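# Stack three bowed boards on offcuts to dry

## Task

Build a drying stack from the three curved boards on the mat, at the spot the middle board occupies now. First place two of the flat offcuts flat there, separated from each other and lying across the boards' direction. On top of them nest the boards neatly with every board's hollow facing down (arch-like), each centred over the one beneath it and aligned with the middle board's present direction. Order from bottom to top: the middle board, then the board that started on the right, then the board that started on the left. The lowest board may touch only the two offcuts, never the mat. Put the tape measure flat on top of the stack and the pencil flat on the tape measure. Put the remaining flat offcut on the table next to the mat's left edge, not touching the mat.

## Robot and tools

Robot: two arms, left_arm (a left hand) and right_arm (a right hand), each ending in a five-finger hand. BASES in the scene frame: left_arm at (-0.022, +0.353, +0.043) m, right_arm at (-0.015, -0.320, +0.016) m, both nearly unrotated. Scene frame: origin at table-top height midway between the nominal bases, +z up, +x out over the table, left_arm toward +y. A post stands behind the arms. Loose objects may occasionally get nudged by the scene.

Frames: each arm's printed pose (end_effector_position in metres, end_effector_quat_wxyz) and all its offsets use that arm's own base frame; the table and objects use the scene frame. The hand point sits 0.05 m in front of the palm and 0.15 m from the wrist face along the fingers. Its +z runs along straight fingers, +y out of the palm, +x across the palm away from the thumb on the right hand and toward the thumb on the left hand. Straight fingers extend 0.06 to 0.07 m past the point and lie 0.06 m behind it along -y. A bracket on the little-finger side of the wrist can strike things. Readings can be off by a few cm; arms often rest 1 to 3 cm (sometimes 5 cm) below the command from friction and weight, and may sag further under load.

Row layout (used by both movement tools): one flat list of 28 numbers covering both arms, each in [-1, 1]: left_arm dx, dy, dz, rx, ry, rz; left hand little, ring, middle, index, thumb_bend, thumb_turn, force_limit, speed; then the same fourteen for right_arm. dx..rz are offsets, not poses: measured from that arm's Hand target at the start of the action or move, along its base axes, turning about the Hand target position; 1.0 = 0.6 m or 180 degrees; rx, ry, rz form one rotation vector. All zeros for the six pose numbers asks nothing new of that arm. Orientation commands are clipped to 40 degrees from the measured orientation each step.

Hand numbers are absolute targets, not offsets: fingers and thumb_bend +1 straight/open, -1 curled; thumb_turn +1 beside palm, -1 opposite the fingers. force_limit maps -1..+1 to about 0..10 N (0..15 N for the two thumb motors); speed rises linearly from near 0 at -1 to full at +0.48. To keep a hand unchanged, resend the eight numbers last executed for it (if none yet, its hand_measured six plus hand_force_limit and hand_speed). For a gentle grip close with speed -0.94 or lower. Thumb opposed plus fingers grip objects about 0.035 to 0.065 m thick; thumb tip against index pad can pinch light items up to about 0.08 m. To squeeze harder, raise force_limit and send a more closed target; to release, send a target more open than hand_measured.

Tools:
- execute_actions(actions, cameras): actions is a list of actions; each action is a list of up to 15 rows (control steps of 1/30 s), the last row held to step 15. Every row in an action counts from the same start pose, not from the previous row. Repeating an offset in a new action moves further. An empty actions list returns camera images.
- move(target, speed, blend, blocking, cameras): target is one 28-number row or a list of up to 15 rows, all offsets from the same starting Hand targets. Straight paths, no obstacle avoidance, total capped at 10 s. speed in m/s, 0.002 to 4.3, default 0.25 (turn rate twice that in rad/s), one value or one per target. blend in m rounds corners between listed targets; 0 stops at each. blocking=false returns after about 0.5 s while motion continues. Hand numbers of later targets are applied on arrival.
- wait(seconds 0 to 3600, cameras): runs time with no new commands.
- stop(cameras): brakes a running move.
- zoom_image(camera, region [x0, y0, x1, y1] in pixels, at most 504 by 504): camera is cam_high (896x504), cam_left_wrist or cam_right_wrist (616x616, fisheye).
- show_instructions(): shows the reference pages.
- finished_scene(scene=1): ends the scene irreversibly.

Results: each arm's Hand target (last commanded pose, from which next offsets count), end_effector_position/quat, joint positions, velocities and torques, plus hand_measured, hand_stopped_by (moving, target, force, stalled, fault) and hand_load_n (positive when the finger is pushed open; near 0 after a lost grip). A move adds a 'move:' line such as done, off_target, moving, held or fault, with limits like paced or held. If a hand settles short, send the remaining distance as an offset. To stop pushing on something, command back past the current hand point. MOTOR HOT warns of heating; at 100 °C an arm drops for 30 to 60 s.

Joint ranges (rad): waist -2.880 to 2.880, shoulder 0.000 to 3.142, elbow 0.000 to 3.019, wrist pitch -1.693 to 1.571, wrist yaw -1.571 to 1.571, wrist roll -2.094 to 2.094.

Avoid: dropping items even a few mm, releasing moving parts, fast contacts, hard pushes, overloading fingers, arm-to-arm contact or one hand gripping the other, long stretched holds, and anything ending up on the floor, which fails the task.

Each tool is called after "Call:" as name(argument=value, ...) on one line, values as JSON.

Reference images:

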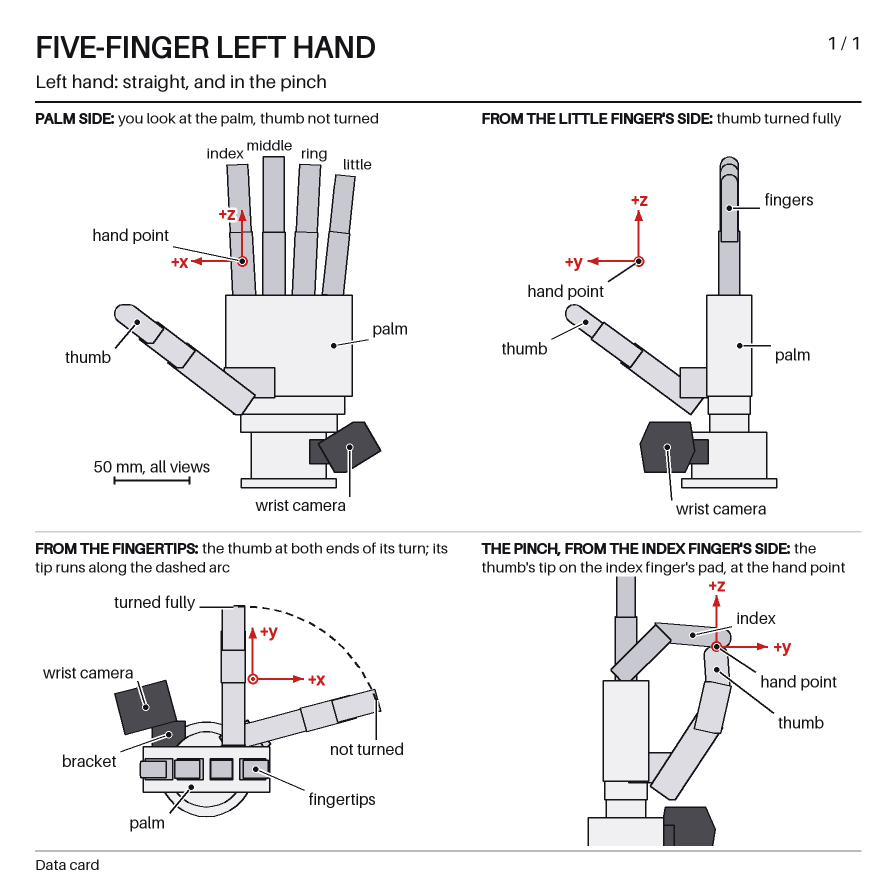

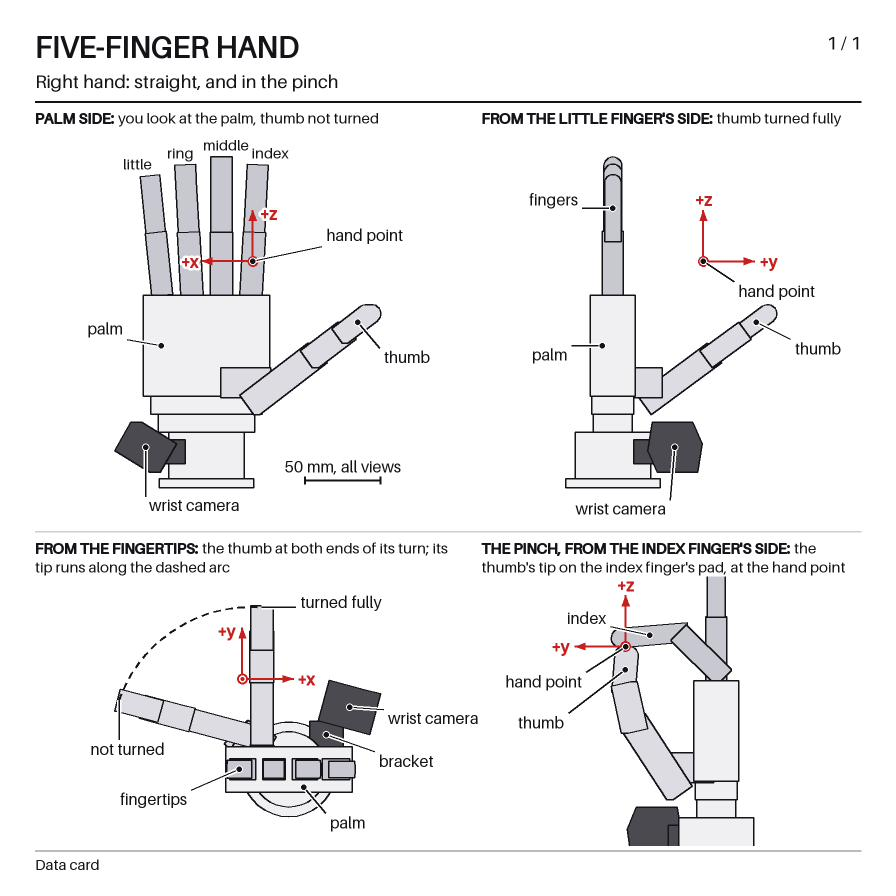

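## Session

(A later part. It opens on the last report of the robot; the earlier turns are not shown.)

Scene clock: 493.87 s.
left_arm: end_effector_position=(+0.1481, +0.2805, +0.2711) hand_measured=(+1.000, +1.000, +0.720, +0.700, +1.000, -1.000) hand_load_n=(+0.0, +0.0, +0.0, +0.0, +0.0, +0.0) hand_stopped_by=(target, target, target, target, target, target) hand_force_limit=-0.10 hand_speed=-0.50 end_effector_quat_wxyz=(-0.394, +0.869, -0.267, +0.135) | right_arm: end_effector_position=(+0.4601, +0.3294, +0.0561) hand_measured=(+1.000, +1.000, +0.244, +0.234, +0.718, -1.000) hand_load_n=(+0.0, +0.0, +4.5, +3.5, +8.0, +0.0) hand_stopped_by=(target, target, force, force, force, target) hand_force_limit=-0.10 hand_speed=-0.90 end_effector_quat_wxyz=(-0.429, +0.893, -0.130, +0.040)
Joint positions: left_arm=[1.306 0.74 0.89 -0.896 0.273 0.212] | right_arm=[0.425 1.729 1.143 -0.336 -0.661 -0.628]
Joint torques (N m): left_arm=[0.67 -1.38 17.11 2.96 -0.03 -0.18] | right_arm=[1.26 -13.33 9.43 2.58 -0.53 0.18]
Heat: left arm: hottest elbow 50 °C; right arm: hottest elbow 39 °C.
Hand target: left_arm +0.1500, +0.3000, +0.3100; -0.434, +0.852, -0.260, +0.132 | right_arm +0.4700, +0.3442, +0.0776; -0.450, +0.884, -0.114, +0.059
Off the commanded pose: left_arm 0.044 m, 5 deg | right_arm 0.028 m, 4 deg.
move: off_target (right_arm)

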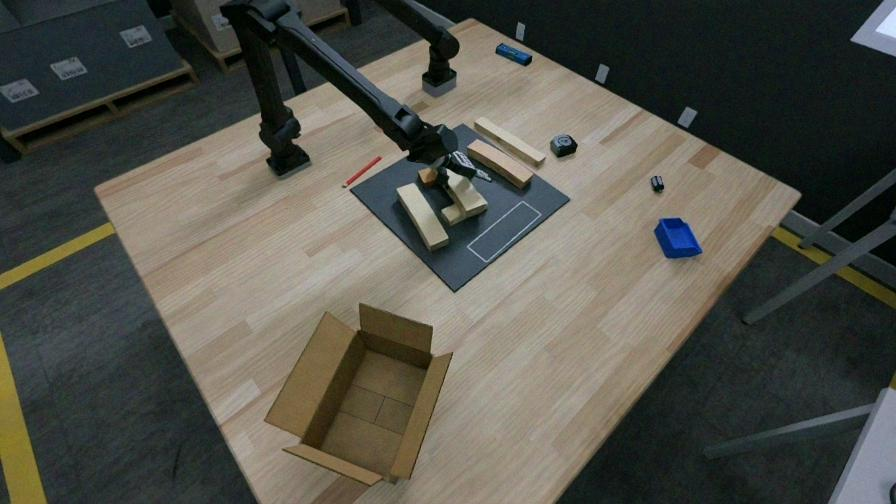

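Call:
move(target=[[0,0,0,0,0,0,1,1,0.72,0.7,1,-1,-0.1,-0.5,-0.004,-0.002,-0.015,0,0,0,1,1,-0.2,-0.2,-0.2,-1,-0.1,-0.9]], speed=0.03)

Call:
move(target=[[0,0,0,0,0,0,1,1,0.72,0.7,1,-1,-0.1,-0.5,0,0,-0.015,0,0,0,1,1,-0.2,-0.2,-0.2,-1,-0.1,-0.9]], speed=0.03, cameras=["cam_high","cam_right_wrist"])

Call:
zoom_image(camera="cam_high", region=[400, 120, 520, 240])

Scene clock: 496.70 s.
left_arm: end_effector_position=(+0.1481, +0.2805, +0.2711) hand_measured=(+1.000, +1.000, +0.720, +0.700, +1.000, -1.000) hand_load_n=(+0.0, +0.0, +0.0, +0.0, +0.0, +0.0) hand_stopped_by=(target, target, target, target, target, target) hand_force_limit=-0.10 hand_speed=-0.50 end_effector_quat_wxyz=(-0.394, +0.869, -0.267, +0.135) | right_arm: end_effector_position=(+0.4606, +0.3296, +0.0541) hand_measured=(+1.000, +1.000, +0.244, +0.234, +0.718, -1.000) hand_load_n=(+0.0, +0.0, +4.5, +2.5, +8.5, +0.0) hand_stopped_by=(target, target, force, force, force, target) hand_force_limit=-0.10 hand_speed=-0.90 end_effector_quat_wxyz=(-0.434, +0.891, -0.130, +0.043)
Joint positions: left_arm=[1.306 0.74 0.89 -0.896 0.273 0.212] | right_arm=[0.423 1.729 1.131 -0.309 -0.664 -0.62]
Joint torques (N m): left_arm=[0.67 -1.08 17.14 3.07 -0.03 -0.17] | right_arm=[1.26 -12.69 8.84 2.54 -0.44 0.18]
Heat: left arm: hottest elbow 50 °C; right arm: hottest elbow 39 °C.
Hand target: left_arm +0.1500, +0.3000, +0.3100; -0.434, +0.852, -0.260, +0.132 | right_arm +0.4676, +0.3430, +0.0686; -0.450, +0.884, -0.114, +0.059
Off the commanded pose: left_arm 0.044 m, 5 deg | right_arm 0.021 m, 3 deg.
move: off_target (right_arm)

Scene clock: 497.70 s.
left_arm: end_effector_position=(+0.1481, +0.2805, +0.2711) hand_measured=(+1.000, +1.000, +0.720, +0.700, +1.000, -1.000) hand_load_n=(+0.0, -0.5, +0.0, +0.0, +0.0, +0.0) hand_stopped_by=(target, target, target, target, target, target) hand_force_limit=-0.10 hand_speed=-0.50 end_effector_quat_wxyz=(-0.394, +0.869, -0.267, +0.135) | right_arm: end_effector_position=(+0.4615, +0.3305, +0.0531) hand_measured=(+1.000, +1.000, +0.244, +0.234, +0.718, -1.000) hand_load_n=(+0.0, +0.0, +4.5, +3.0, +8.0, +0.0) hand_stopped_by=(target, target, force, force, force, target) hand_force_limit=-0.10 hand_speed=-0.90 end_effector_quat_wxyz=(-0.438, +0.889, -0.129, +0.047)
Joint positions: left_arm=[1.306 0.74 0.89 -0.896 0.273 0.212] | right_arm=[0.423 1.729 1.123 -0.287 -0.665 -0.617]
Joint torques (N m): left_arm=[0.5 -1.55 17.16 2.99 -0.04 -0.15] | right_arm=[1.26 -11.63 8.62 2.55 -0.37 0.14]
Heat: left arm: hottest elbow 50 °C; right arm: hottest elbow 39 °C.
Hand target: left_arm +0.1500, +0.3000, +0.3100; -0.434, +0.852, -0.260, +0.132 | right_arm +0.4676, +0.3430, +0.0596; -0.450, +0.884, -0.114, +0.059
Off the commanded pose: left_arm 0.044 m, 5 deg | right_arm 0.015 m, 3 deg.
move: off_target (right_arm)

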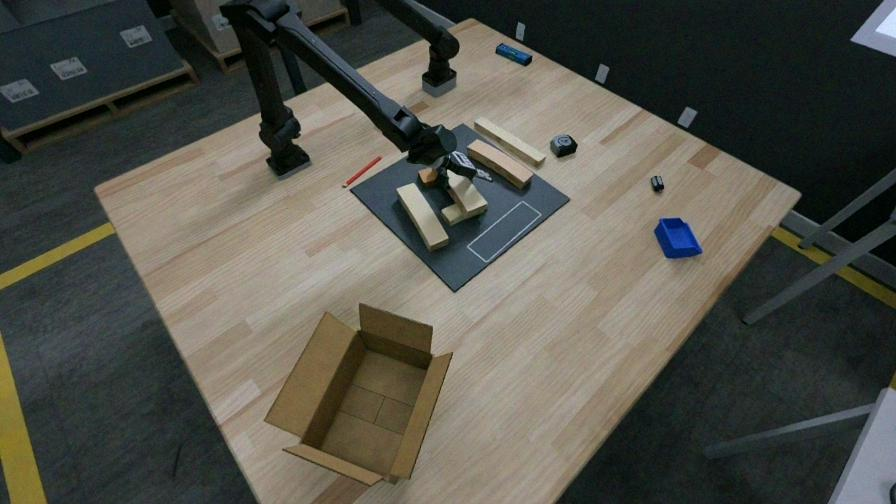

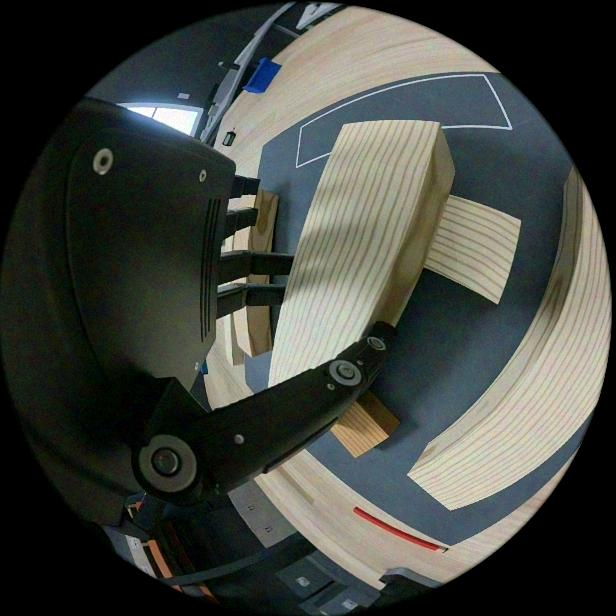

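Scaled by 4.200 from the camera's image (finer frame: 1280x720).

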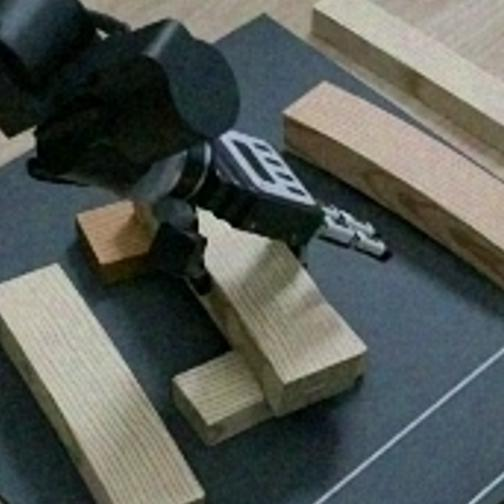

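Call:
move(target=[[0,0,0,0,0,0,1,1,0.72,0.7,1,-1,-0.1,-0.5,0,0,-0.015,0,0,0,1,1,-0.2,-0.2,-0.2,-1,-0.1,-0.9]], speed=0.03)

Call:
move(target=[[0,0,0,0,0,0,1,1,0.72,0.7,1,-1,-0.1,-0.5,0,0,0,0,0,0,1,1,0.7,0.7,1,-1,-0.1,-0.88]], speed=0.03)

Call:
move(target=[[0,0,0,0,0,0,1,1,0.72,0.7,1,-1,-0.1,-0.5,0,0,0.22,0,0,0,1,1,0.8,0.8,1,-1,-0.1,-0.8]], speed=0.1, cameras=["cam_high","cam_right_wrist"])

Call:
zoom_image(camera="cam_high", region=[400, 120, 520, 240])

Call:
zoom_image(camera="cam_right_wrist", region=[270, 110, 590, 430])

Scene clock: 499.60 s.
left_arm: end_effector_position=(+0.1481, +0.2805, +0.2711) hand_measured=(+1.000, +1.000, +0.720, +0.700, +1.000, -1.000) hand_load_n=(+0.0, +0.0, +0.0, +0.0, +0.0, +0.0) hand_stopped_by=(target, target, target, target, target, target) hand_force_limit=-0.10 hand_speed=-0.50 end_effector_quat_wxyz=(-0.394, +0.869, -0.267, +0.135) | right_arm: end_effector_position=(+0.4636, +0.3316, +0.0529) hand_measured=(+1.000, +1.000, +0.244, +0.234, +0.718, -1.000) hand_load_n=(+0.0, +0.0, +4.0, +3.0, +8.0, +0.0) hand_stopped_by=(target, target, force, force, force, target) hand_force_limit=-0.10 hand_speed=-0.90 end_effector_quat_wxyz=(-0.442, +0.887, -0.127, +0.053)
Joint positions: left_arm=[1.306 0.74 0.89 -0.896 0.273 0.212] | right_arm=[0.423 1.729 1.117 -0.264 -0.665 -0.614]
Joint torques (N m): left_arm=[0.62 -1.49 16.99 2.95 -0.04 -0.12] | right_arm=[1.2 -10.7 8.36 2.61 -0.33 0.12]
Heat: left arm: hottest elbow 50 °C; right arm: hottest elbow 38 °C.
Hand target: left_arm +0.1500, +0.3000, +0.3100; -0.434, +0.852, -0.260, +0.132 | right_arm +0.4676, +0.3430, +0.0506; -0.450, +0.884, -0.114, +0.059
Off the commanded pose: left_arm 0.044 m, 5 deg | right_arm 0.012 m, 2 deg.
move: off_target (right_arm)

Scene clock: 501.80 s.
left_arm: end_effector_position=(+0.1481, +0.2805, +0.2711) hand_measured=(+1.000, +1.000, +0.720, +0.700, +1.000, -1.000) hand_load_n=(+0.0, +0.0, +0.0, +0.0, +0.0, +0.0) hand_stopped_by=(target, target, target, target, target, target) hand_force_limit=-0.10 hand_speed=-0.50 end_effector_quat_wxyz=(-0.394, +0.869, -0.267, +0.135) | right_arm: end_effector_position=(+0.4643, +0.3329, +0.0474) hand_measured=(+1.000, +1.000, +0.700, +0.700, +1.000, -1.000) hand_load_n=(+0.0, -0.5, +0.0, +0.0, -0.5, +0.0) hand_stopped_by=(target, target, target, target, target, target) hand_force_limit=-0.10 hand_speed=-0.88 end_effector_quat_wxyz=(-0.441, +0.887, -0.127, +0.052)
Joint positions: left_arm=[1.306 0.74 0.89 -0.896 0.273 0.212] | right_arm=[0.425 1.741 1.117 -0.253 -0.665 -0.614]
Joint torques (N m): left_arm=[0.21 -1.03 17.17 3.02 -0.05 -0.16] | right_arm=[1.26 -11.75 8.38 2.15 -0.33 0.12]
Heat: left arm: hottest elbow 51 °C; right arm: hottest elbow 38 °C.
Hand target: left_arm +0.1500, +0.3000, +0.3100; -0.434, +0.852, -0.260, +0.132 | right_arm +0.4676, +0.3430, +0.0506; -0.450, +0.884, -0.114, +0.059
Off the commanded pose: left_arm 0.044 m, 5 deg | right_arm 0.011 m, 2 deg.
move: done

Scene clock: 503.97 s.
left_arm: end_effector_position=(+0.1481, +0.2805, +0.2711) hand_measured=(+1.000, +1.000, +0.720, +0.700, +1.000, -1.000) hand_load_n=(+0.0, +0.0, +0.0, +0.0, +0.0, +0.0) hand_stopped_by=(target, target, target, target, target, target) hand_force_limit=-0.10 hand_speed=-0.50 end_effector_quat_wxyz=(-0.394, +0.869, -0.267, +0.135) | right_arm: end_effector_position=(+0.4570, +0.3296, +0.1454) hand_measured=(+1.000, +1.000, +0.800, +0.800, +1.000, -1.000) hand_load_n=(+0.0, +0.0, +0.0, +0.0, +0.0, +0.0) hand_stopped_by=(target, target, target, target, target, target) hand_force_limit=-0.10 hand_speed=-0.80 end_effector_quat_wxyz=(-0.431, +0.892, -0.135, +0.036)
Joint positions: left_arm=[1.306 0.74 0.89 -0.896 0.273 0.212] | right_arm=[0.425 1.617 1.257 -0.56 -0.665 -0.614]
Joint torques (N m): left_arm=[0.73 -1.38 17.11 3.03 -0.01 -0.15] | right_arm=[1.26 -13.16 13.19 0.88 -0.35 0.13]
Heat: left arm: hottest elbow 51 °C; right arm: hottest elbow 38 °C.
Hand target: left_arm +0.1500, +0.3000, +0.3100; -0.434, +0.852, -0.260, +0.132 | right_arm +0.4676, +0.3430, +0.1826; -0.450, +0.884, -0.114, +0.059
Off the commanded pose: left_arm 0.044 m, 5 deg | right_arm 0.041 m, 4 deg.
move: off_target (right_arm)

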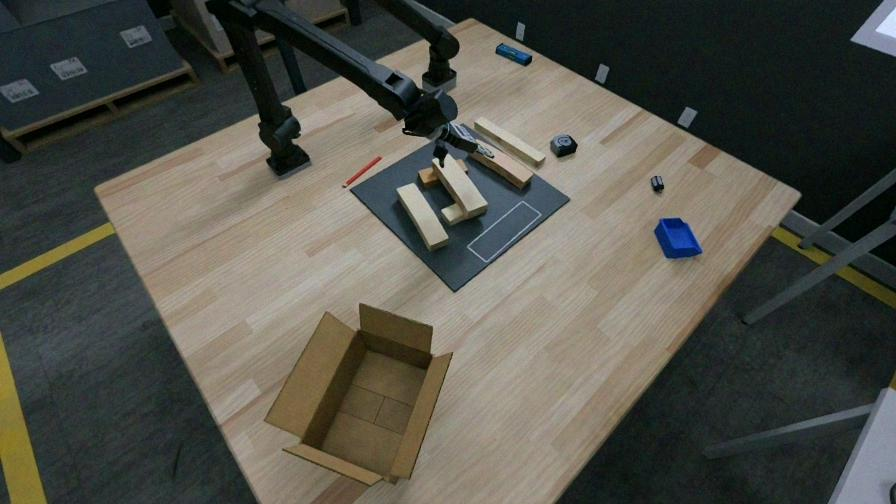

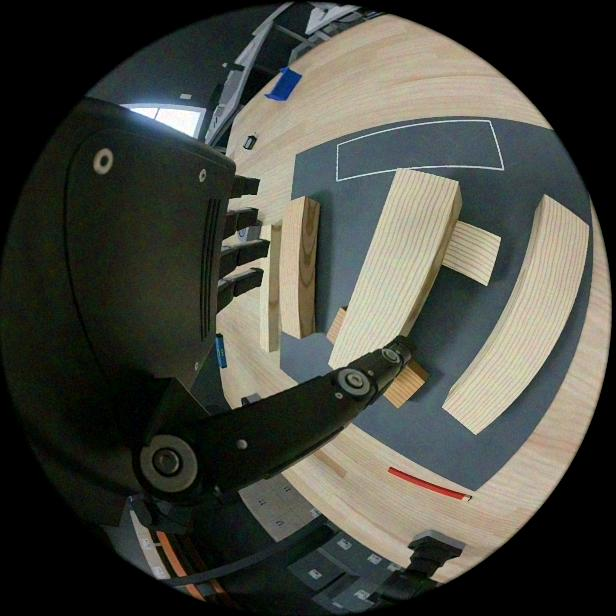

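Scaled by 4.200 from the camera's image (finer frame: 1280x720).

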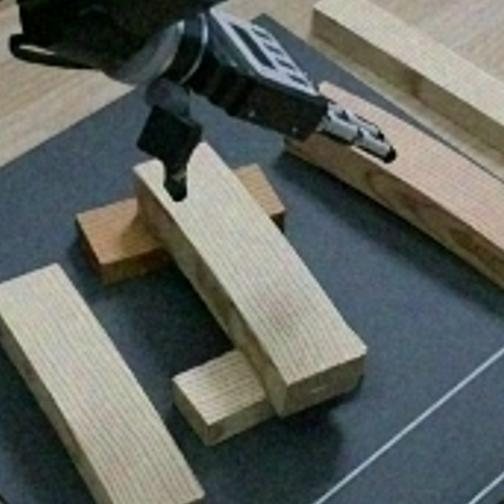

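Scaled by 1.575 from the camera's image (finer frame: 880x880).

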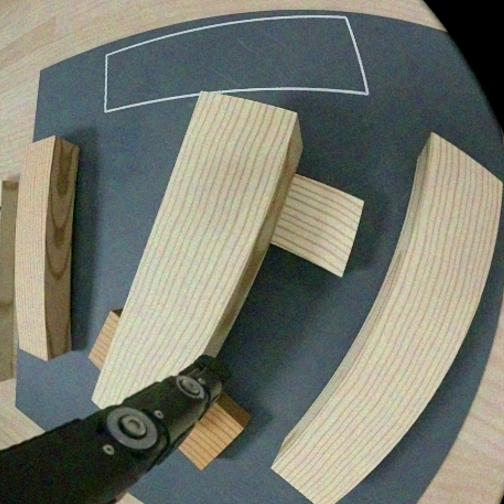

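Call:
zoom_image(camera="cam_high", region=[385, 170, 465, 260])

Scaled by 5.600 from the camera's image (finer frame: 1280x720).

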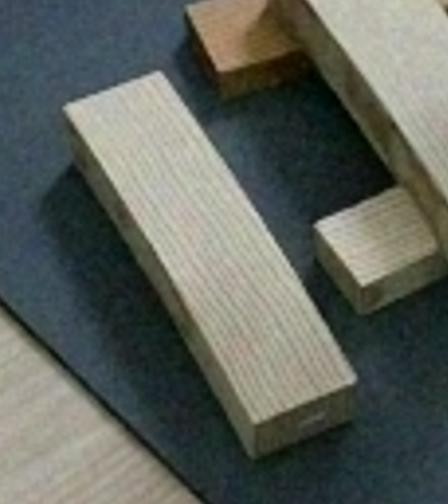

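Call:
move(target=[[0,0,0,0,0,0,1,1,0.72,0.7,1,-1,-0.1,-0.5,0.013,-0.258,-0.085,0,0,0.004,1,1,0.5,0.5,1,-1,-0.1,-0.8]], speed=0.15, cameras=["cam_high","cam_right_wrist"])

Call:
zoom_image(camera="cam_high", region=[360, 120, 480, 240])

Call:
zoom_image(camera="cam_right_wrist", region=[200, 100, 500, 400])

Scene clock: 510.10 s.
left_arm: end_effector_position=(+0.1481, +0.2805, +0.2711) hand_measured=(+1.000, +1.000, +0.720, +0.700, +1.000, -1.000) hand_load_n=(+0.0, +0.0, +0.0, +0.0, +0.0, +0.0) hand_stopped_by=(target, target, target, target, target, target) hand_force_limit=-0.10 hand_speed=-0.50 end_effector_quat_wxyz=(-0.394, +0.869, -0.267, +0.135) | right_arm: end_effector_position=(+0.4701, +0.1896, +0.1182) hand_measured=(+1.000, +1.000, +0.500, +0.500, +1.000, -1.000) hand_load_n=(+0.0, +0.0, +0.5, +0.0, +0.0, +0.0) hand_stopped_by=(target, target, target, target, target, target) hand_force_limit=-0.10 hand_speed=-0.80 end_effector_quat_wxyz=(-0.444, +0.887, -0.120, +0.042)
Joint positions: left_arm=[1.306 0.74 0.89 -0.896 0.273 0.212] | right_arm=[0.138 1.598 1.171 -0.698 -0.842 -0.962]
Joint torques (N m): left_arm=[0.38 -1.38 17.16 2.89 -0.04 -0.18] | right_arm=[-0.15 -11.81 9.31 0.62 -0.63 -0.03]
Heat: left arm: hottest elbow 51 °C; right arm: hottest elbow 38 °C.
Hand target: left_arm +0.1500, +0.3000, +0.3100; -0.434, +0.852, -0.260, +0.132 | right_arm +0.4754, +0.1882, +0.1316; -0.450, +0.884, -0.109, +0.056
Off the commanded pose: left_arm 0.044 m, 5 deg | right_arm 0.015 m, 2 deg.
move: off_target (right_arm)

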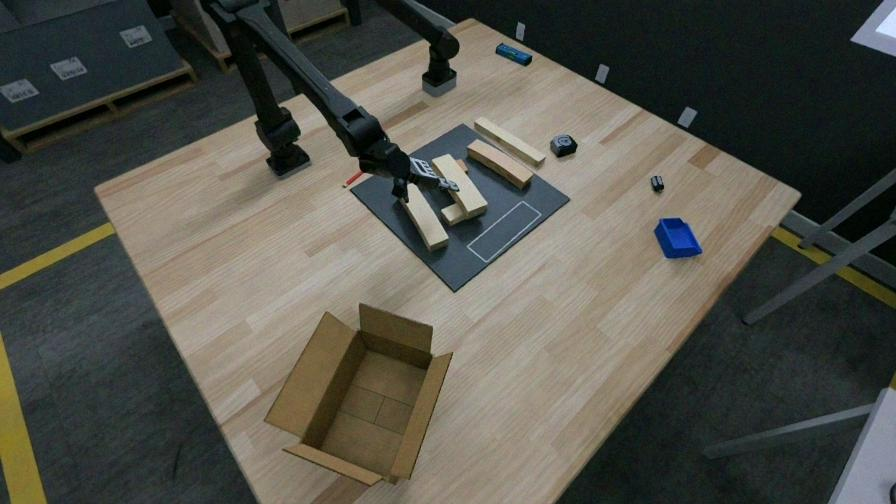

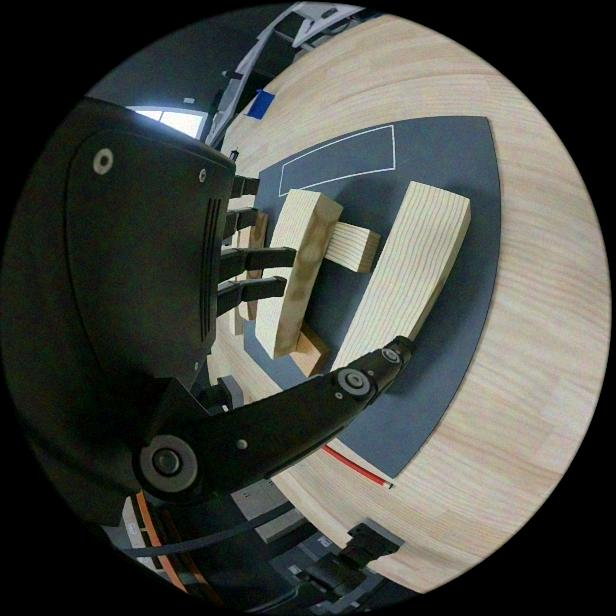

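Scaled by 4.200 from the camera's image (finer frame: 1280x720).

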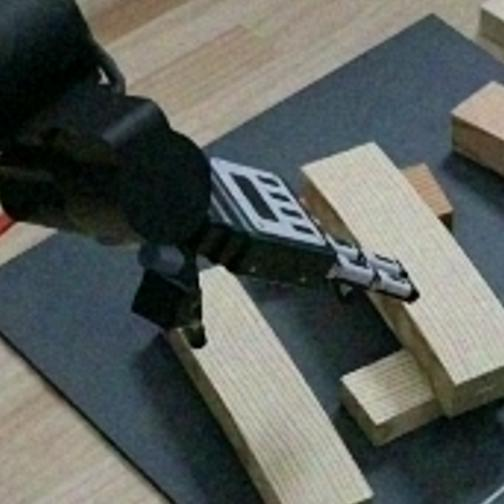

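Scaled by 1.680 from the camera's image (finer frame: 880x880).

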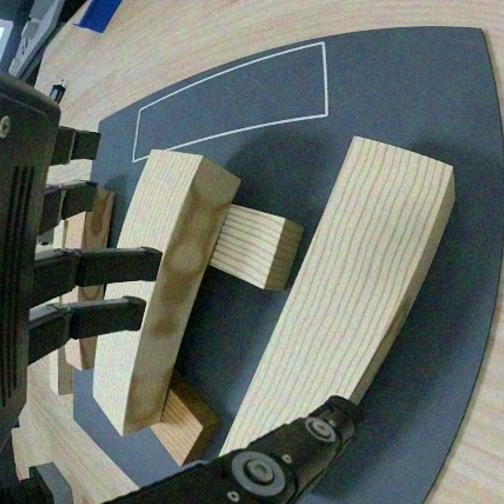

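Call:
move(target=[[0,0,0,0,0,0,1,1,0.72,0.7,1,-1,-0.1,-0.5,-0.028,-0.026,-0.03,0,0,0,1,1,0.5,0.5,1,-1,-0.1,-0.8],[0,0,0,0,0,0,1,1,0.72,0.7,1,-1,-0.1,-0.5,-0.03,-0.026,-0.12,0,0,0,1,1,0.5,0.5,1,-1,-0.1,-0.8]], speed=0.1, cameras=["cam_high","cam_right_wrist"])

Call:
zoom_image(camera="cam_high", region=[360, 120, 480, 240])

Call:
zoom_image(camera="cam_right_wrist", region=[200, 100, 500, 400])

Scene clock: 515.60 s.
left_arm: end_effector_position=(+0.1481, +0.2805, +0.2711) hand_measured=(+1.000, +1.000, +0.720, +0.700, +1.000, -1.000) hand_load_n=(+0.0, +0.0, +0.0, +0.0, +0.0, +0.0) hand_stopped_by=(target, target, target, target, target, target) hand_force_limit=-0.10 hand_speed=-0.50 end_effector_quat_wxyz=(-0.394, +0.869, -0.267, +0.135) | right_arm: end_effector_position=(+0.4445, +0.1792, +0.0552) hand_measured=(+1.000, +1.000, +0.500, +0.500, +1.000, -1.000) hand_load_n=(+0.0, +0.0, +0.0, +0.0, +0.0, +0.0) hand_stopped_by=(target, target, target, target, target, target) hand_force_limit=-0.10 hand_speed=-0.80 end_effector_quat_wxyz=(-0.444, +0.888, -0.115, +0.037)
Joint positions: left_arm=[1.306 0.74 0.89 -0.896 0.273 0.212] | right_arm=[0.123 1.63 1.025 -0.557 -0.854 -1.003]
Joint torques (N m): left_arm=[0.85 -1.55 17.17 2.96 -0.04 -0.2] | right_arm=[-0.62 -10.23 8.13 1.66 -0.63 0]
Heat: left arm: hottest elbow 51 °C; right arm: hottest elbow 38 °C.
Hand target: left_arm +0.1500, +0.3000, +0.3100; -0.434, +0.852, -0.260, +0.132 | right_arm +0.4574, +0.1726, +0.0596; -0.450, +0.884, -0.109, +0.056
Off the commanded pose: left_arm 0.044 m, 5 deg | right_arm 0.015 m, 2 deg.
move: off_target (right_arm)

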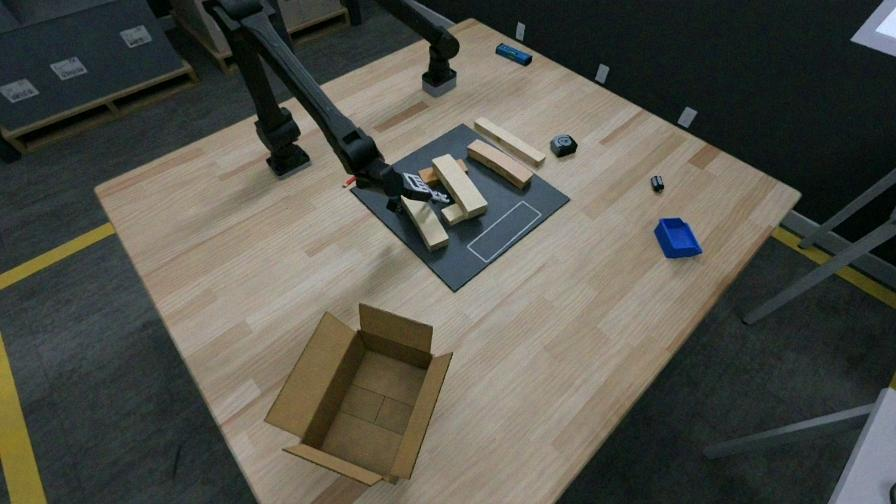

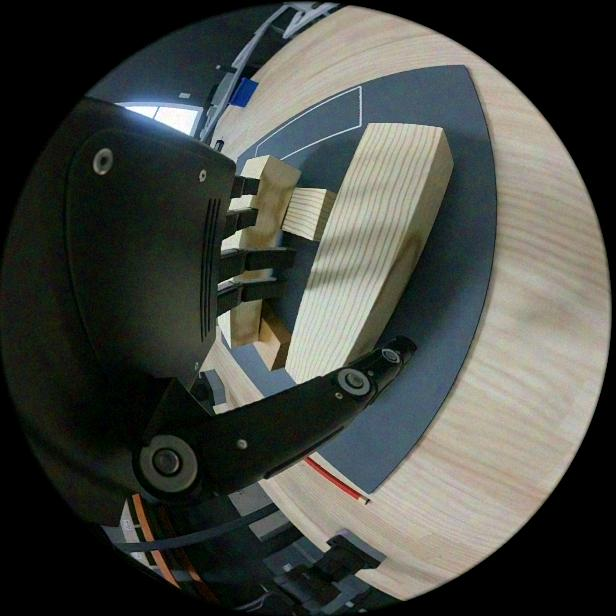

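Scaled by 4.200 from the camera's image (finer frame: 1280x720).

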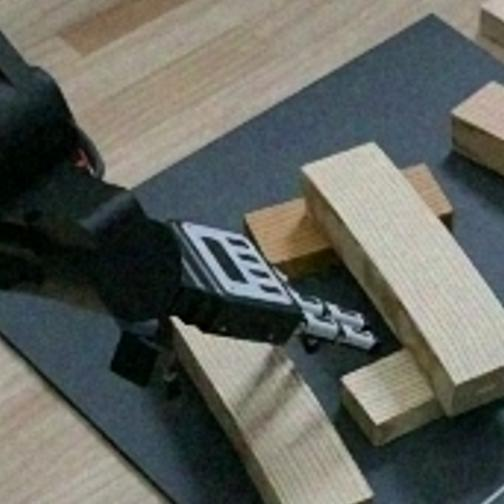

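Scaled by 1.680 from the camera's image (finer frame: 880x880).

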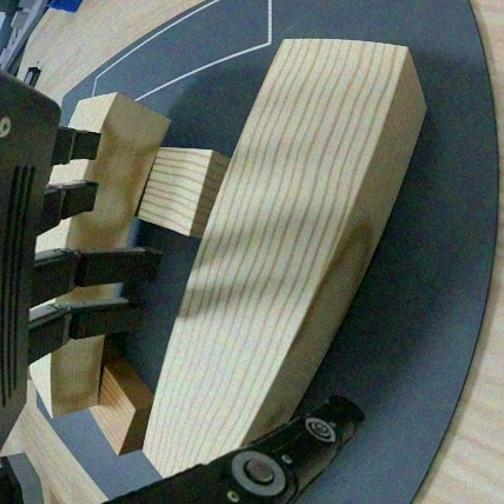

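Call:
move(target=[[0,0,0,0,0,0,1,1,0.72,0.7,1,-1,-0.1,-0.5,0.018,-0.012,-0.01,0,0,0,1,1,0.5,0.5,1,-1,-0.1,-0.8],[0,0,0,0,0,0,1,1,0.72,0.7,1,-1,-0.1,-0.5,0.018,-0.012,-0.05,0,0,0,1,1,0.5,0.5,1,-1,-0.1,-0.8]], speed=0.06, cameras=["cam_right_wrist"])

Call:
zoom_image(camera="cam_right_wrist", region=[200, 100, 500, 400])

Scene clock: 518.53 s.
left_arm: end_effector_position=(+0.1481, +0.2805, +0.2711) hand_measured=(+1.000, +1.000, +0.720, +0.700, +1.000, -1.000) hand_load_n=(+0.0, +0.0, +0.0, -0.5, +0.0, +0.0) hand_stopped_by=(target, target, target, target, target, target) hand_force_limit=-0.10 hand_speed=-0.50 end_effector_quat_wxyz=(-0.394, +0.869, -0.267, +0.135) | right_arm: end_effector_position=(+0.4546, +0.1717, +0.0277) hand_measured=(+1.000, +1.000, +0.500, +0.500, +1.000, -1.000) hand_load_n=(+0.0, +0.0, +0.0, +0.0, +0.0, +0.0) hand_stopped_by=(target, target, target, target, target, target) hand_force_limit=-0.10 hand_speed=-0.80 end_effector_quat_wxyz=(-0.446, +0.887, -0.115, +0.038)
Joint positions: left_arm=[1.306 0.74 0.89 -0.896 0.273 0.212] | right_arm=[0.103 1.698 1.025 -0.505 -0.865 -1.027]
Joint torques (N m): left_arm=[0.26 -1.32 17.05 2.88 0 -0.16] | right_arm=[-0.5 -10.46 8.05 1.59 -0.57 -0.02]
Heat: left arm: hottest elbow 51 °C; right arm: hottest elbow 37 °C.
Hand target: left_arm +0.1500, +0.3000, +0.3100; -0.434, +0.852, -0.260, +0.132 | right_arm +0.4682, +0.1654, +0.0296; -0.450, +0.884, -0.109, +0.056
Off the commanded pose: left_arm 0.044 m, 5 deg | right_arm 0.015 m, 2 deg.
move: off_target (right_arm)

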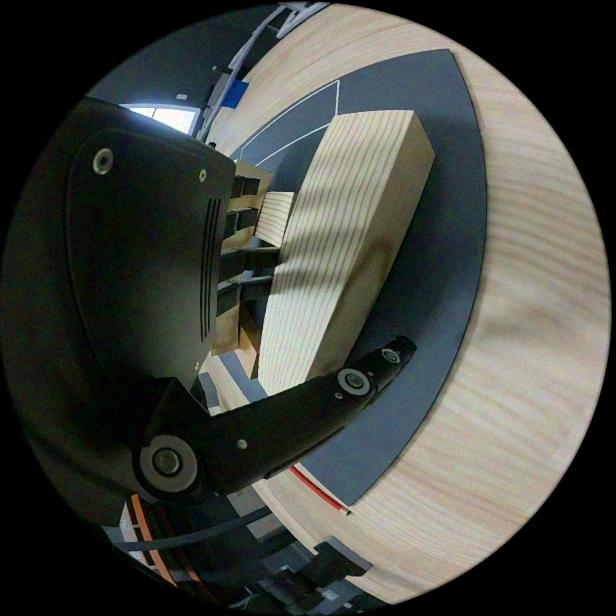

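Scaled by 1.680 from the camera's image (finer frame: 880x880).

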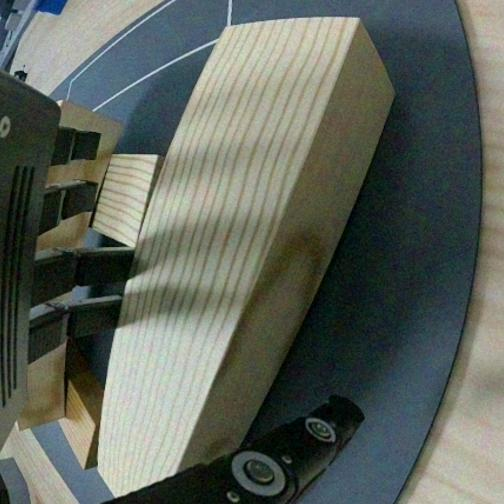

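Call:
move(target=[[0,0,0,0,0,0,1,1,0.72,0.7,1,-1,-0.1,-0.5,0.003,0.018,0.0,0,0,0,1,1,0.5,0.5,1,-1,-0.1,-0.8]], speed=0.05, cameras=["cam_right_wrist"])

Call:
zoom_image(camera="cam_right_wrist", region=[200, 100, 500, 400])

Scene clock: 520.40 s.
left_arm: end_effector_position=(+0.1481, +0.2805, +0.2711) hand_measured=(+1.000, +1.000, +0.720, +0.700, +1.000, -1.000) hand_load_n=(+0.0, +0.0, -0.5, +0.0, +0.0, +0.0) hand_stopped_by=(target, target, target, target, target, target) hand_force_limit=-0.10 hand_speed=-0.50 end_effector_quat_wxyz=(-0.394, +0.869, -0.267, +0.135) | right_arm: end_effector_position=(+0.4598, +0.1720, +0.0270) hand_measured=(+1.000, +1.000, +0.500, +0.500, +1.000, -1.000) hand_load_n=(+0.0, +0.0, +0.0, +0.0, +0.0, +0.0) hand_stopped_by=(target, target, target, target, target, target) hand_force_limit=-0.10 hand_speed=-0.80 end_effector_quat_wxyz=(-0.447, +0.886, -0.114, +0.046)
Joint positions: left_arm=[1.306 0.74 0.89 -0.896 0.273 0.212] | right_arm=[0.103 1.701 1.025 -0.48 -0.861 -1.02]
Joint torques (N m): left_arm=[0.5 -1.03 17.07 2.99 -0.03 -0.14] | right_arm=[1.14 -10.34 8.38 1.69 -0.33 0.21]
Heat: left arm: hottest elbow 51 °C; right arm: hottest elbow 37 °C.
Hand target: left_arm +0.1500, +0.3000, +0.3100; -0.434, +0.852, -0.260, +0.132 | right_arm +0.4700, +0.1762, +0.0296; -0.450, +0.884, -0.109, +0.056
Off the commanded pose: left_arm 0.044 m, 5 deg | right_arm 0.011 m, 1 deg.
move: off_target (right_arm)

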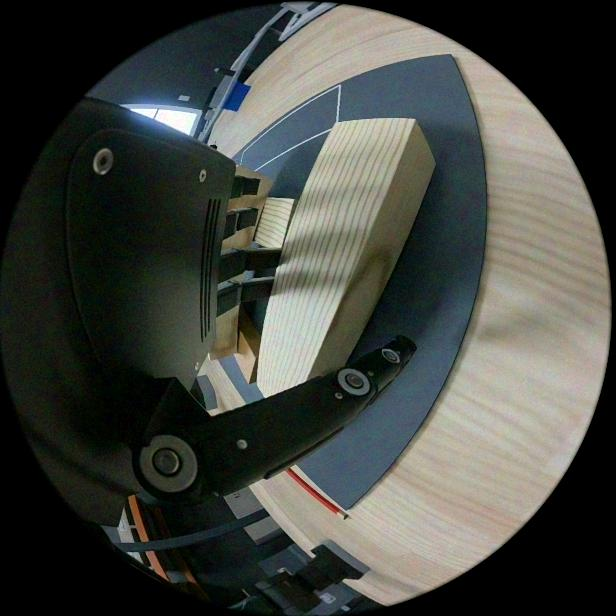

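Scaled by 1.680 from the camera's image (finer frame: 880x880).

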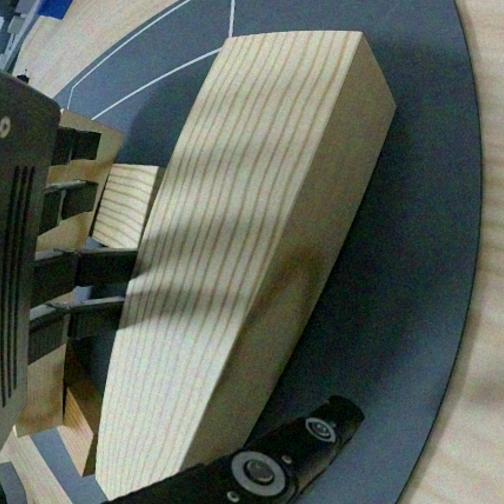

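Call:
move(target=[[0,0,0,0,0,0,1,1,0.72,0.7,1,-1,-0.1,-0.5,0,0,0,0,0,0,1,1,-0.21,-0.21,-0.21,-1,-0.1,-0.9]], speed=0.06, cameras=["cam_high","cam_right_wrist"])

Call:
zoom_image(camera="cam_right_wrist", region=[200, 100, 500, 400])

Call:
zoom_image(camera="cam_high", region=[380, 140, 500, 260])

Scene clock: 523.03 s.
left_arm: end_effector_position=(+0.1481, +0.2805, +0.2711) hand_measured=(+1.000, +1.000, +0.720, +0.700, +1.000, -1.000) hand_load_n=(-0.5, +0.0, -0.5, +0.0, +0.0, +0.5) hand_stopped_by=(target, target, target, target, target, target) hand_force_limit=-0.10 hand_speed=-0.50 end_effector_quat_wxyz=(-0.394, +0.869, -0.267, +0.135) | right_arm: end_effector_position=(+0.4624, +0.1833, +0.0306) hand_measured=(+1.000, +1.000, +0.140, +0.130, +0.814, -1.000) hand_load_n=(+0.0, +0.0, +5.5, +6.0, +6.5, +0.0) hand_stopped_by=(target, target, force, force, force, target) hand_force_limit=-0.10 hand_speed=-0.90 end_effector_quat_wxyz=(-0.457, +0.882, -0.102, +0.049)
Joint positions: left_arm=[1.306 0.74 0.89 -0.896 0.273 0.212] | right_arm=[0.119 1.703 1.028 -0.454 -0.878 -1.011]
Joint torques (N m): left_arm=[1.26 -1.38 17.1 2.99 -0.02 -0.18] | right_arm=[0.03 -10.52 8.23 0.7 0.05 0.12]
Heat: left arm: hottest elbow 51 °C; right arm: hottest elbow 37 °C.
Hand target: left_arm +0.1500, +0.3000, +0.3100; -0.434, +0.852, -0.260, +0.132 | right_arm +0.4700, +0.1762, +0.0296; -0.450, +0.884, -0.109, +0.056
Off the commanded pose: left_arm 0.044 m, 5 deg | right_arm 0.011 m, 1 deg.
move: done

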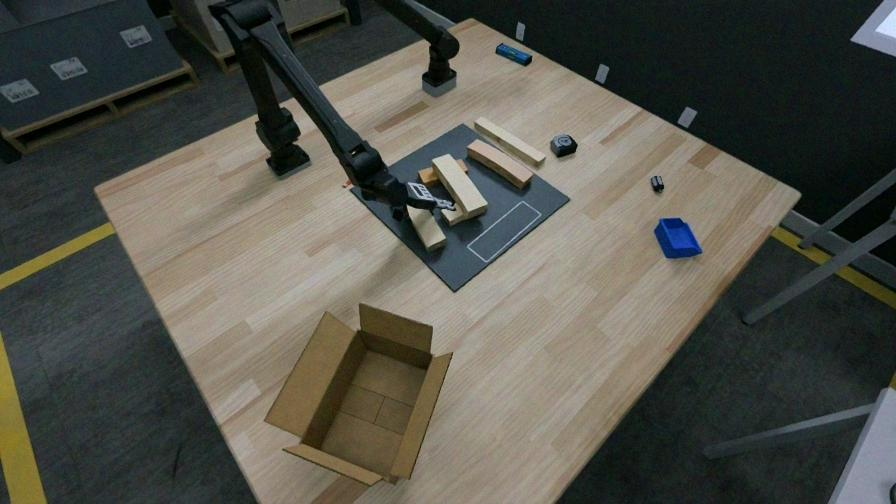

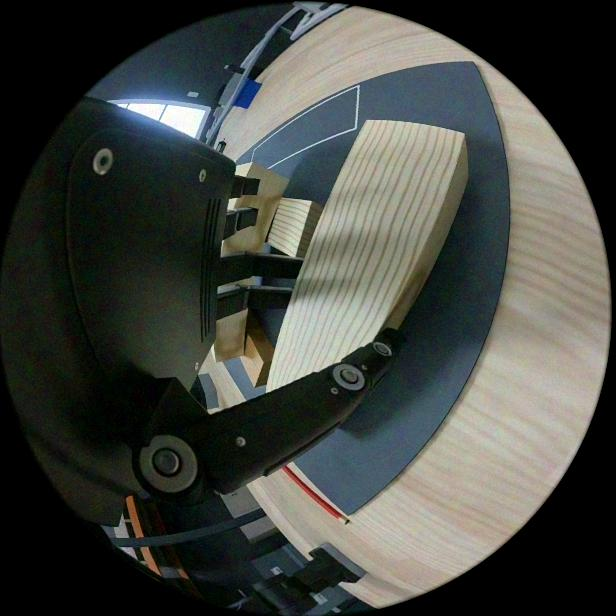

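Scaled by 1.680 from the camera's image (finer frame: 880x880).

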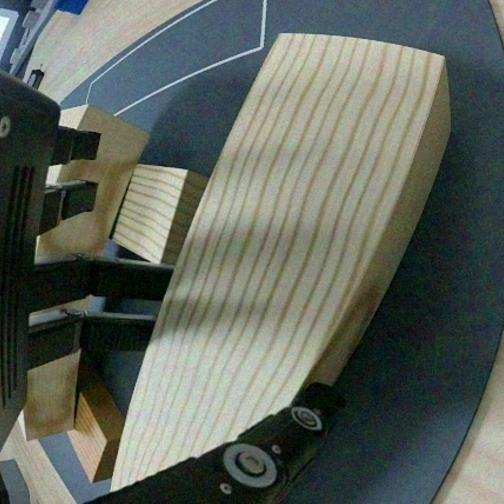

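Scaled by 4.200 from the camera's image (finer frame: 1280x720).

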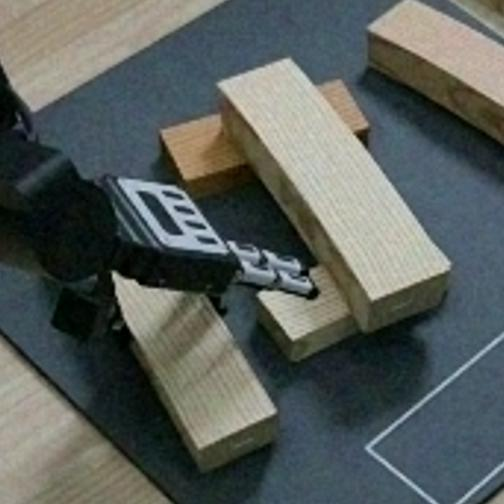

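Call:
move(target=[[0,0,0,0,0,0,1,1,0.72,0.7,1,-1,-0.1,-0.5,0,-0.005,0.1,0,0,0,1,1,-0.21,-0.21,-0.21,-1,-0.1,-0.9],[0,0,0,0,0,0,1,1,0.72,0.7,1,-1,-0.1,-0.5,0.01,0,0.28,0,0,0,1,1,-0.21,-0.21,-0.21,-1,-0.1,-0.9],[0,0,0,0,0,0,1,1,0.72,0.7,1,-1,-0.1,-0.5,0.033,0.3,0.29,0,0,0,1,1,-0.21,-0.21,-0.21,-1,-0.1,-0.9]], speed=[0.06,0.1,0.1], blend=[0.01,0.02,0], cameras=["cam_high","cam_right_wrist"])

Call:
zoom_image(camera="cam_high", region=[400, 110, 520, 230])

Scene clock: 530.97 s.
left_arm: end_effector_position=(+0.1481, +0.2805, +0.2711) hand_measured=(+1.000, +1.000, +0.720, +0.700, +1.000, -1.000) hand_load_n=(-0.5, +0.0, +0.0, +0.0, +0.0, +0.0) hand_stopped_by=(target, target, target, target, target, target) hand_force_limit=-0.10 hand_speed=-0.50 end_effector_quat_wxyz=(-0.394, +0.869, -0.267, +0.135) | right_arm: end_effector_position=(+0.4621, +0.3355, +0.1542) hand_measured=(+1.000, +1.000, +0.140, +0.130, +0.814, -1.000) hand_load_n=(+0.0, +0.0, +5.0, +2.0, +6.5, +0.0) hand_stopped_by=(target, target, force, force, force, target) hand_force_limit=-0.10 hand_speed=-0.90 end_effector_quat_wxyz=(-0.417, +0.900, -0.126, +0.015)
Joint positions: left_arm=[1.306 0.74 0.89 -0.896 0.273 0.212] | right_arm=[0.432 1.658 1.349 -0.675 -0.671 -0.651]
Joint torques (N m): left_arm=[0.97 -1.2 17.21 2.81 -0.03 -0.17] | right_arm=[1.32 -13.33 15.68 2.32 -0.44 0.31]
Heat: left arm: hottest elbow 52 °C; right arm: hottest elbow 38 °C.
Hand target: left_arm +0.1500, +0.3000, +0.3100; -0.434, +0.852, -0.260, +0.132 | right_arm +0.4898, +0.3562, +0.2036; -0.450, +0.884, -0.109, +0.056
Off the commanded pose: left_arm 0.044 m, 5 deg | right_arm 0.060 m, 7 deg.
move: off_target (right_arm)

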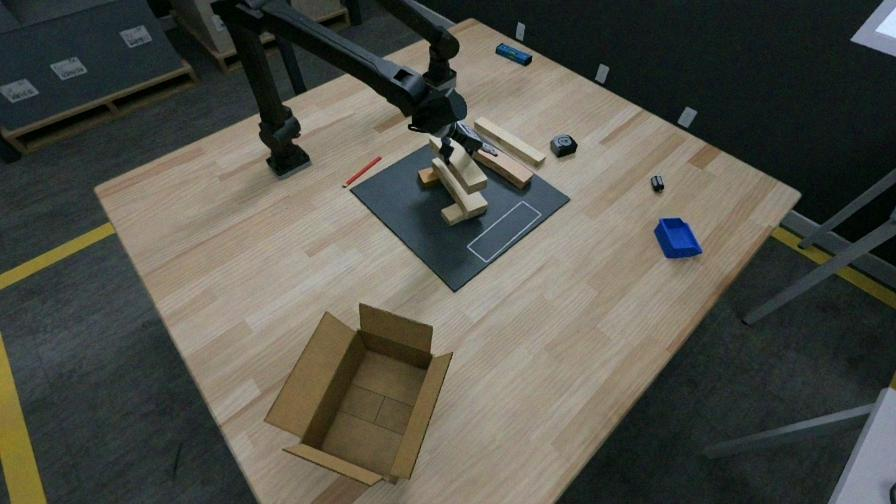

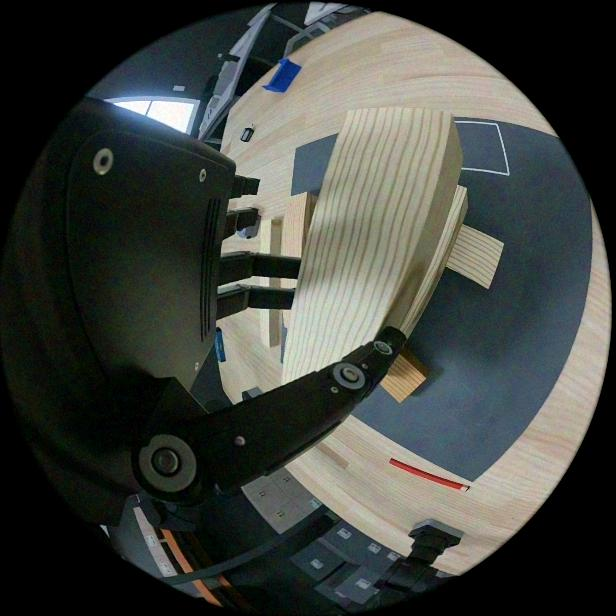

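Scaled by 4.200 from the camera's image (finer frame: 1280x720).

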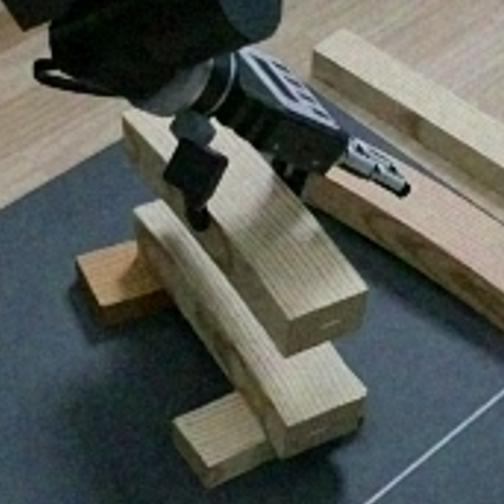

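Call:
move(target=[[0,0,0,0,0,0,1,1,0.72,0.7,1,-1,-0.1,-0.5,-0.006,-0.008,-0.095,0,0,0,1,1,-0.21,-0.21,-0.21,-1,-0.1,-0.9]], speed=0.06, cameras=["cam_high"])

Call:
zoom_image(camera="cam_high", region=[400, 110, 520, 230])

Scene clock: 534.50 s.
left_arm: end_effector_position=(+0.1481, +0.2805, +0.2711) hand_measured=(+1.000, +1.000, +0.720, +0.700, +1.000, -1.000) hand_load_n=(+0.0, +0.0, +0.0, +0.0, -0.5, +0.0) hand_stopped_by=(target, target, target, target, target, target) hand_force_limit=-0.10 hand_speed=-0.50 end_effector_quat_wxyz=(-0.394, +0.869, -0.267, +0.135) | right_arm: end_effector_position=(+0.4728, +0.3406, +0.1163) hand_measured=(+1.000, +1.000, +0.140, +0.130, +0.814, -1.000) hand_load_n=(+0.0, +0.0, +5.0, +2.5, +6.5, +0.0) hand_stopped_by=(target, target, force, force, force, target) hand_force_limit=-0.10 hand_speed=-0.90 end_effector_quat_wxyz=(-0.426, +0.896, -0.119, +0.030)
Joint positions: left_arm=[1.306 0.74 0.89 -0.896 0.273 0.212] | right_arm=[0.432 1.703 1.292 -0.534 -0.671 -0.649]
Joint torques (N m): left_arm=[0.38 -0.97 17.09 3 -0.04 -0.15] | right_arm=[0.97 -14.1 10.69 2.47 -0.51 0.26]
Heat: left arm: hottest elbow 52 °C; right arm: hottest elbow 39 °C.
Hand target: left_arm +0.1500, +0.3000, +0.3100; -0.434, +0.852, -0.260, +0.132 | right_arm +0.4862, +0.3514, +0.1466; -0.450, +0.884, -0.109, +0.056
Off the commanded pose: left_arm 0.044 m, 5 deg | right_arm 0.035 m, 4 deg.
move: off_target (right_arm)

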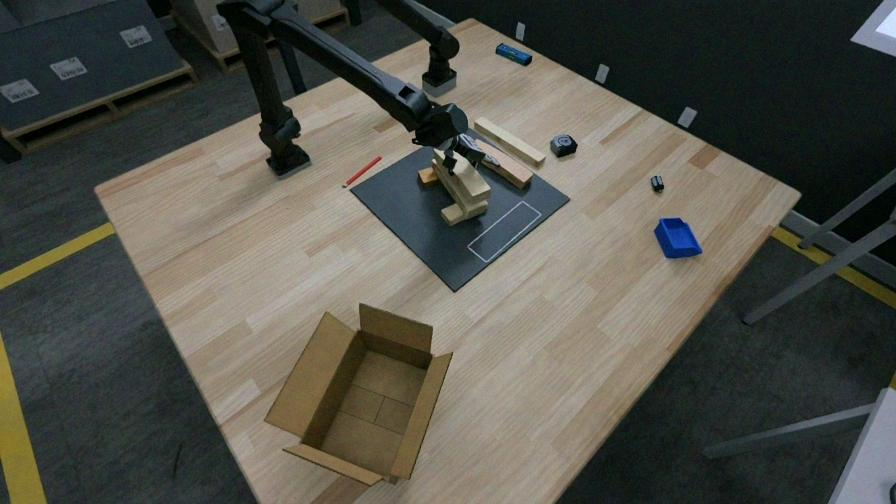

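Scaled by 4.200 from the camera's image (finer frame: 1280x720).

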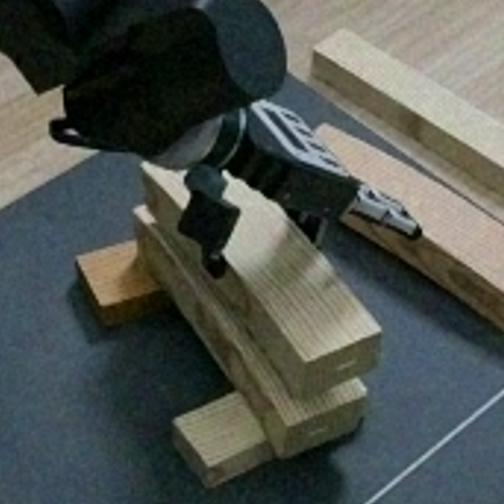

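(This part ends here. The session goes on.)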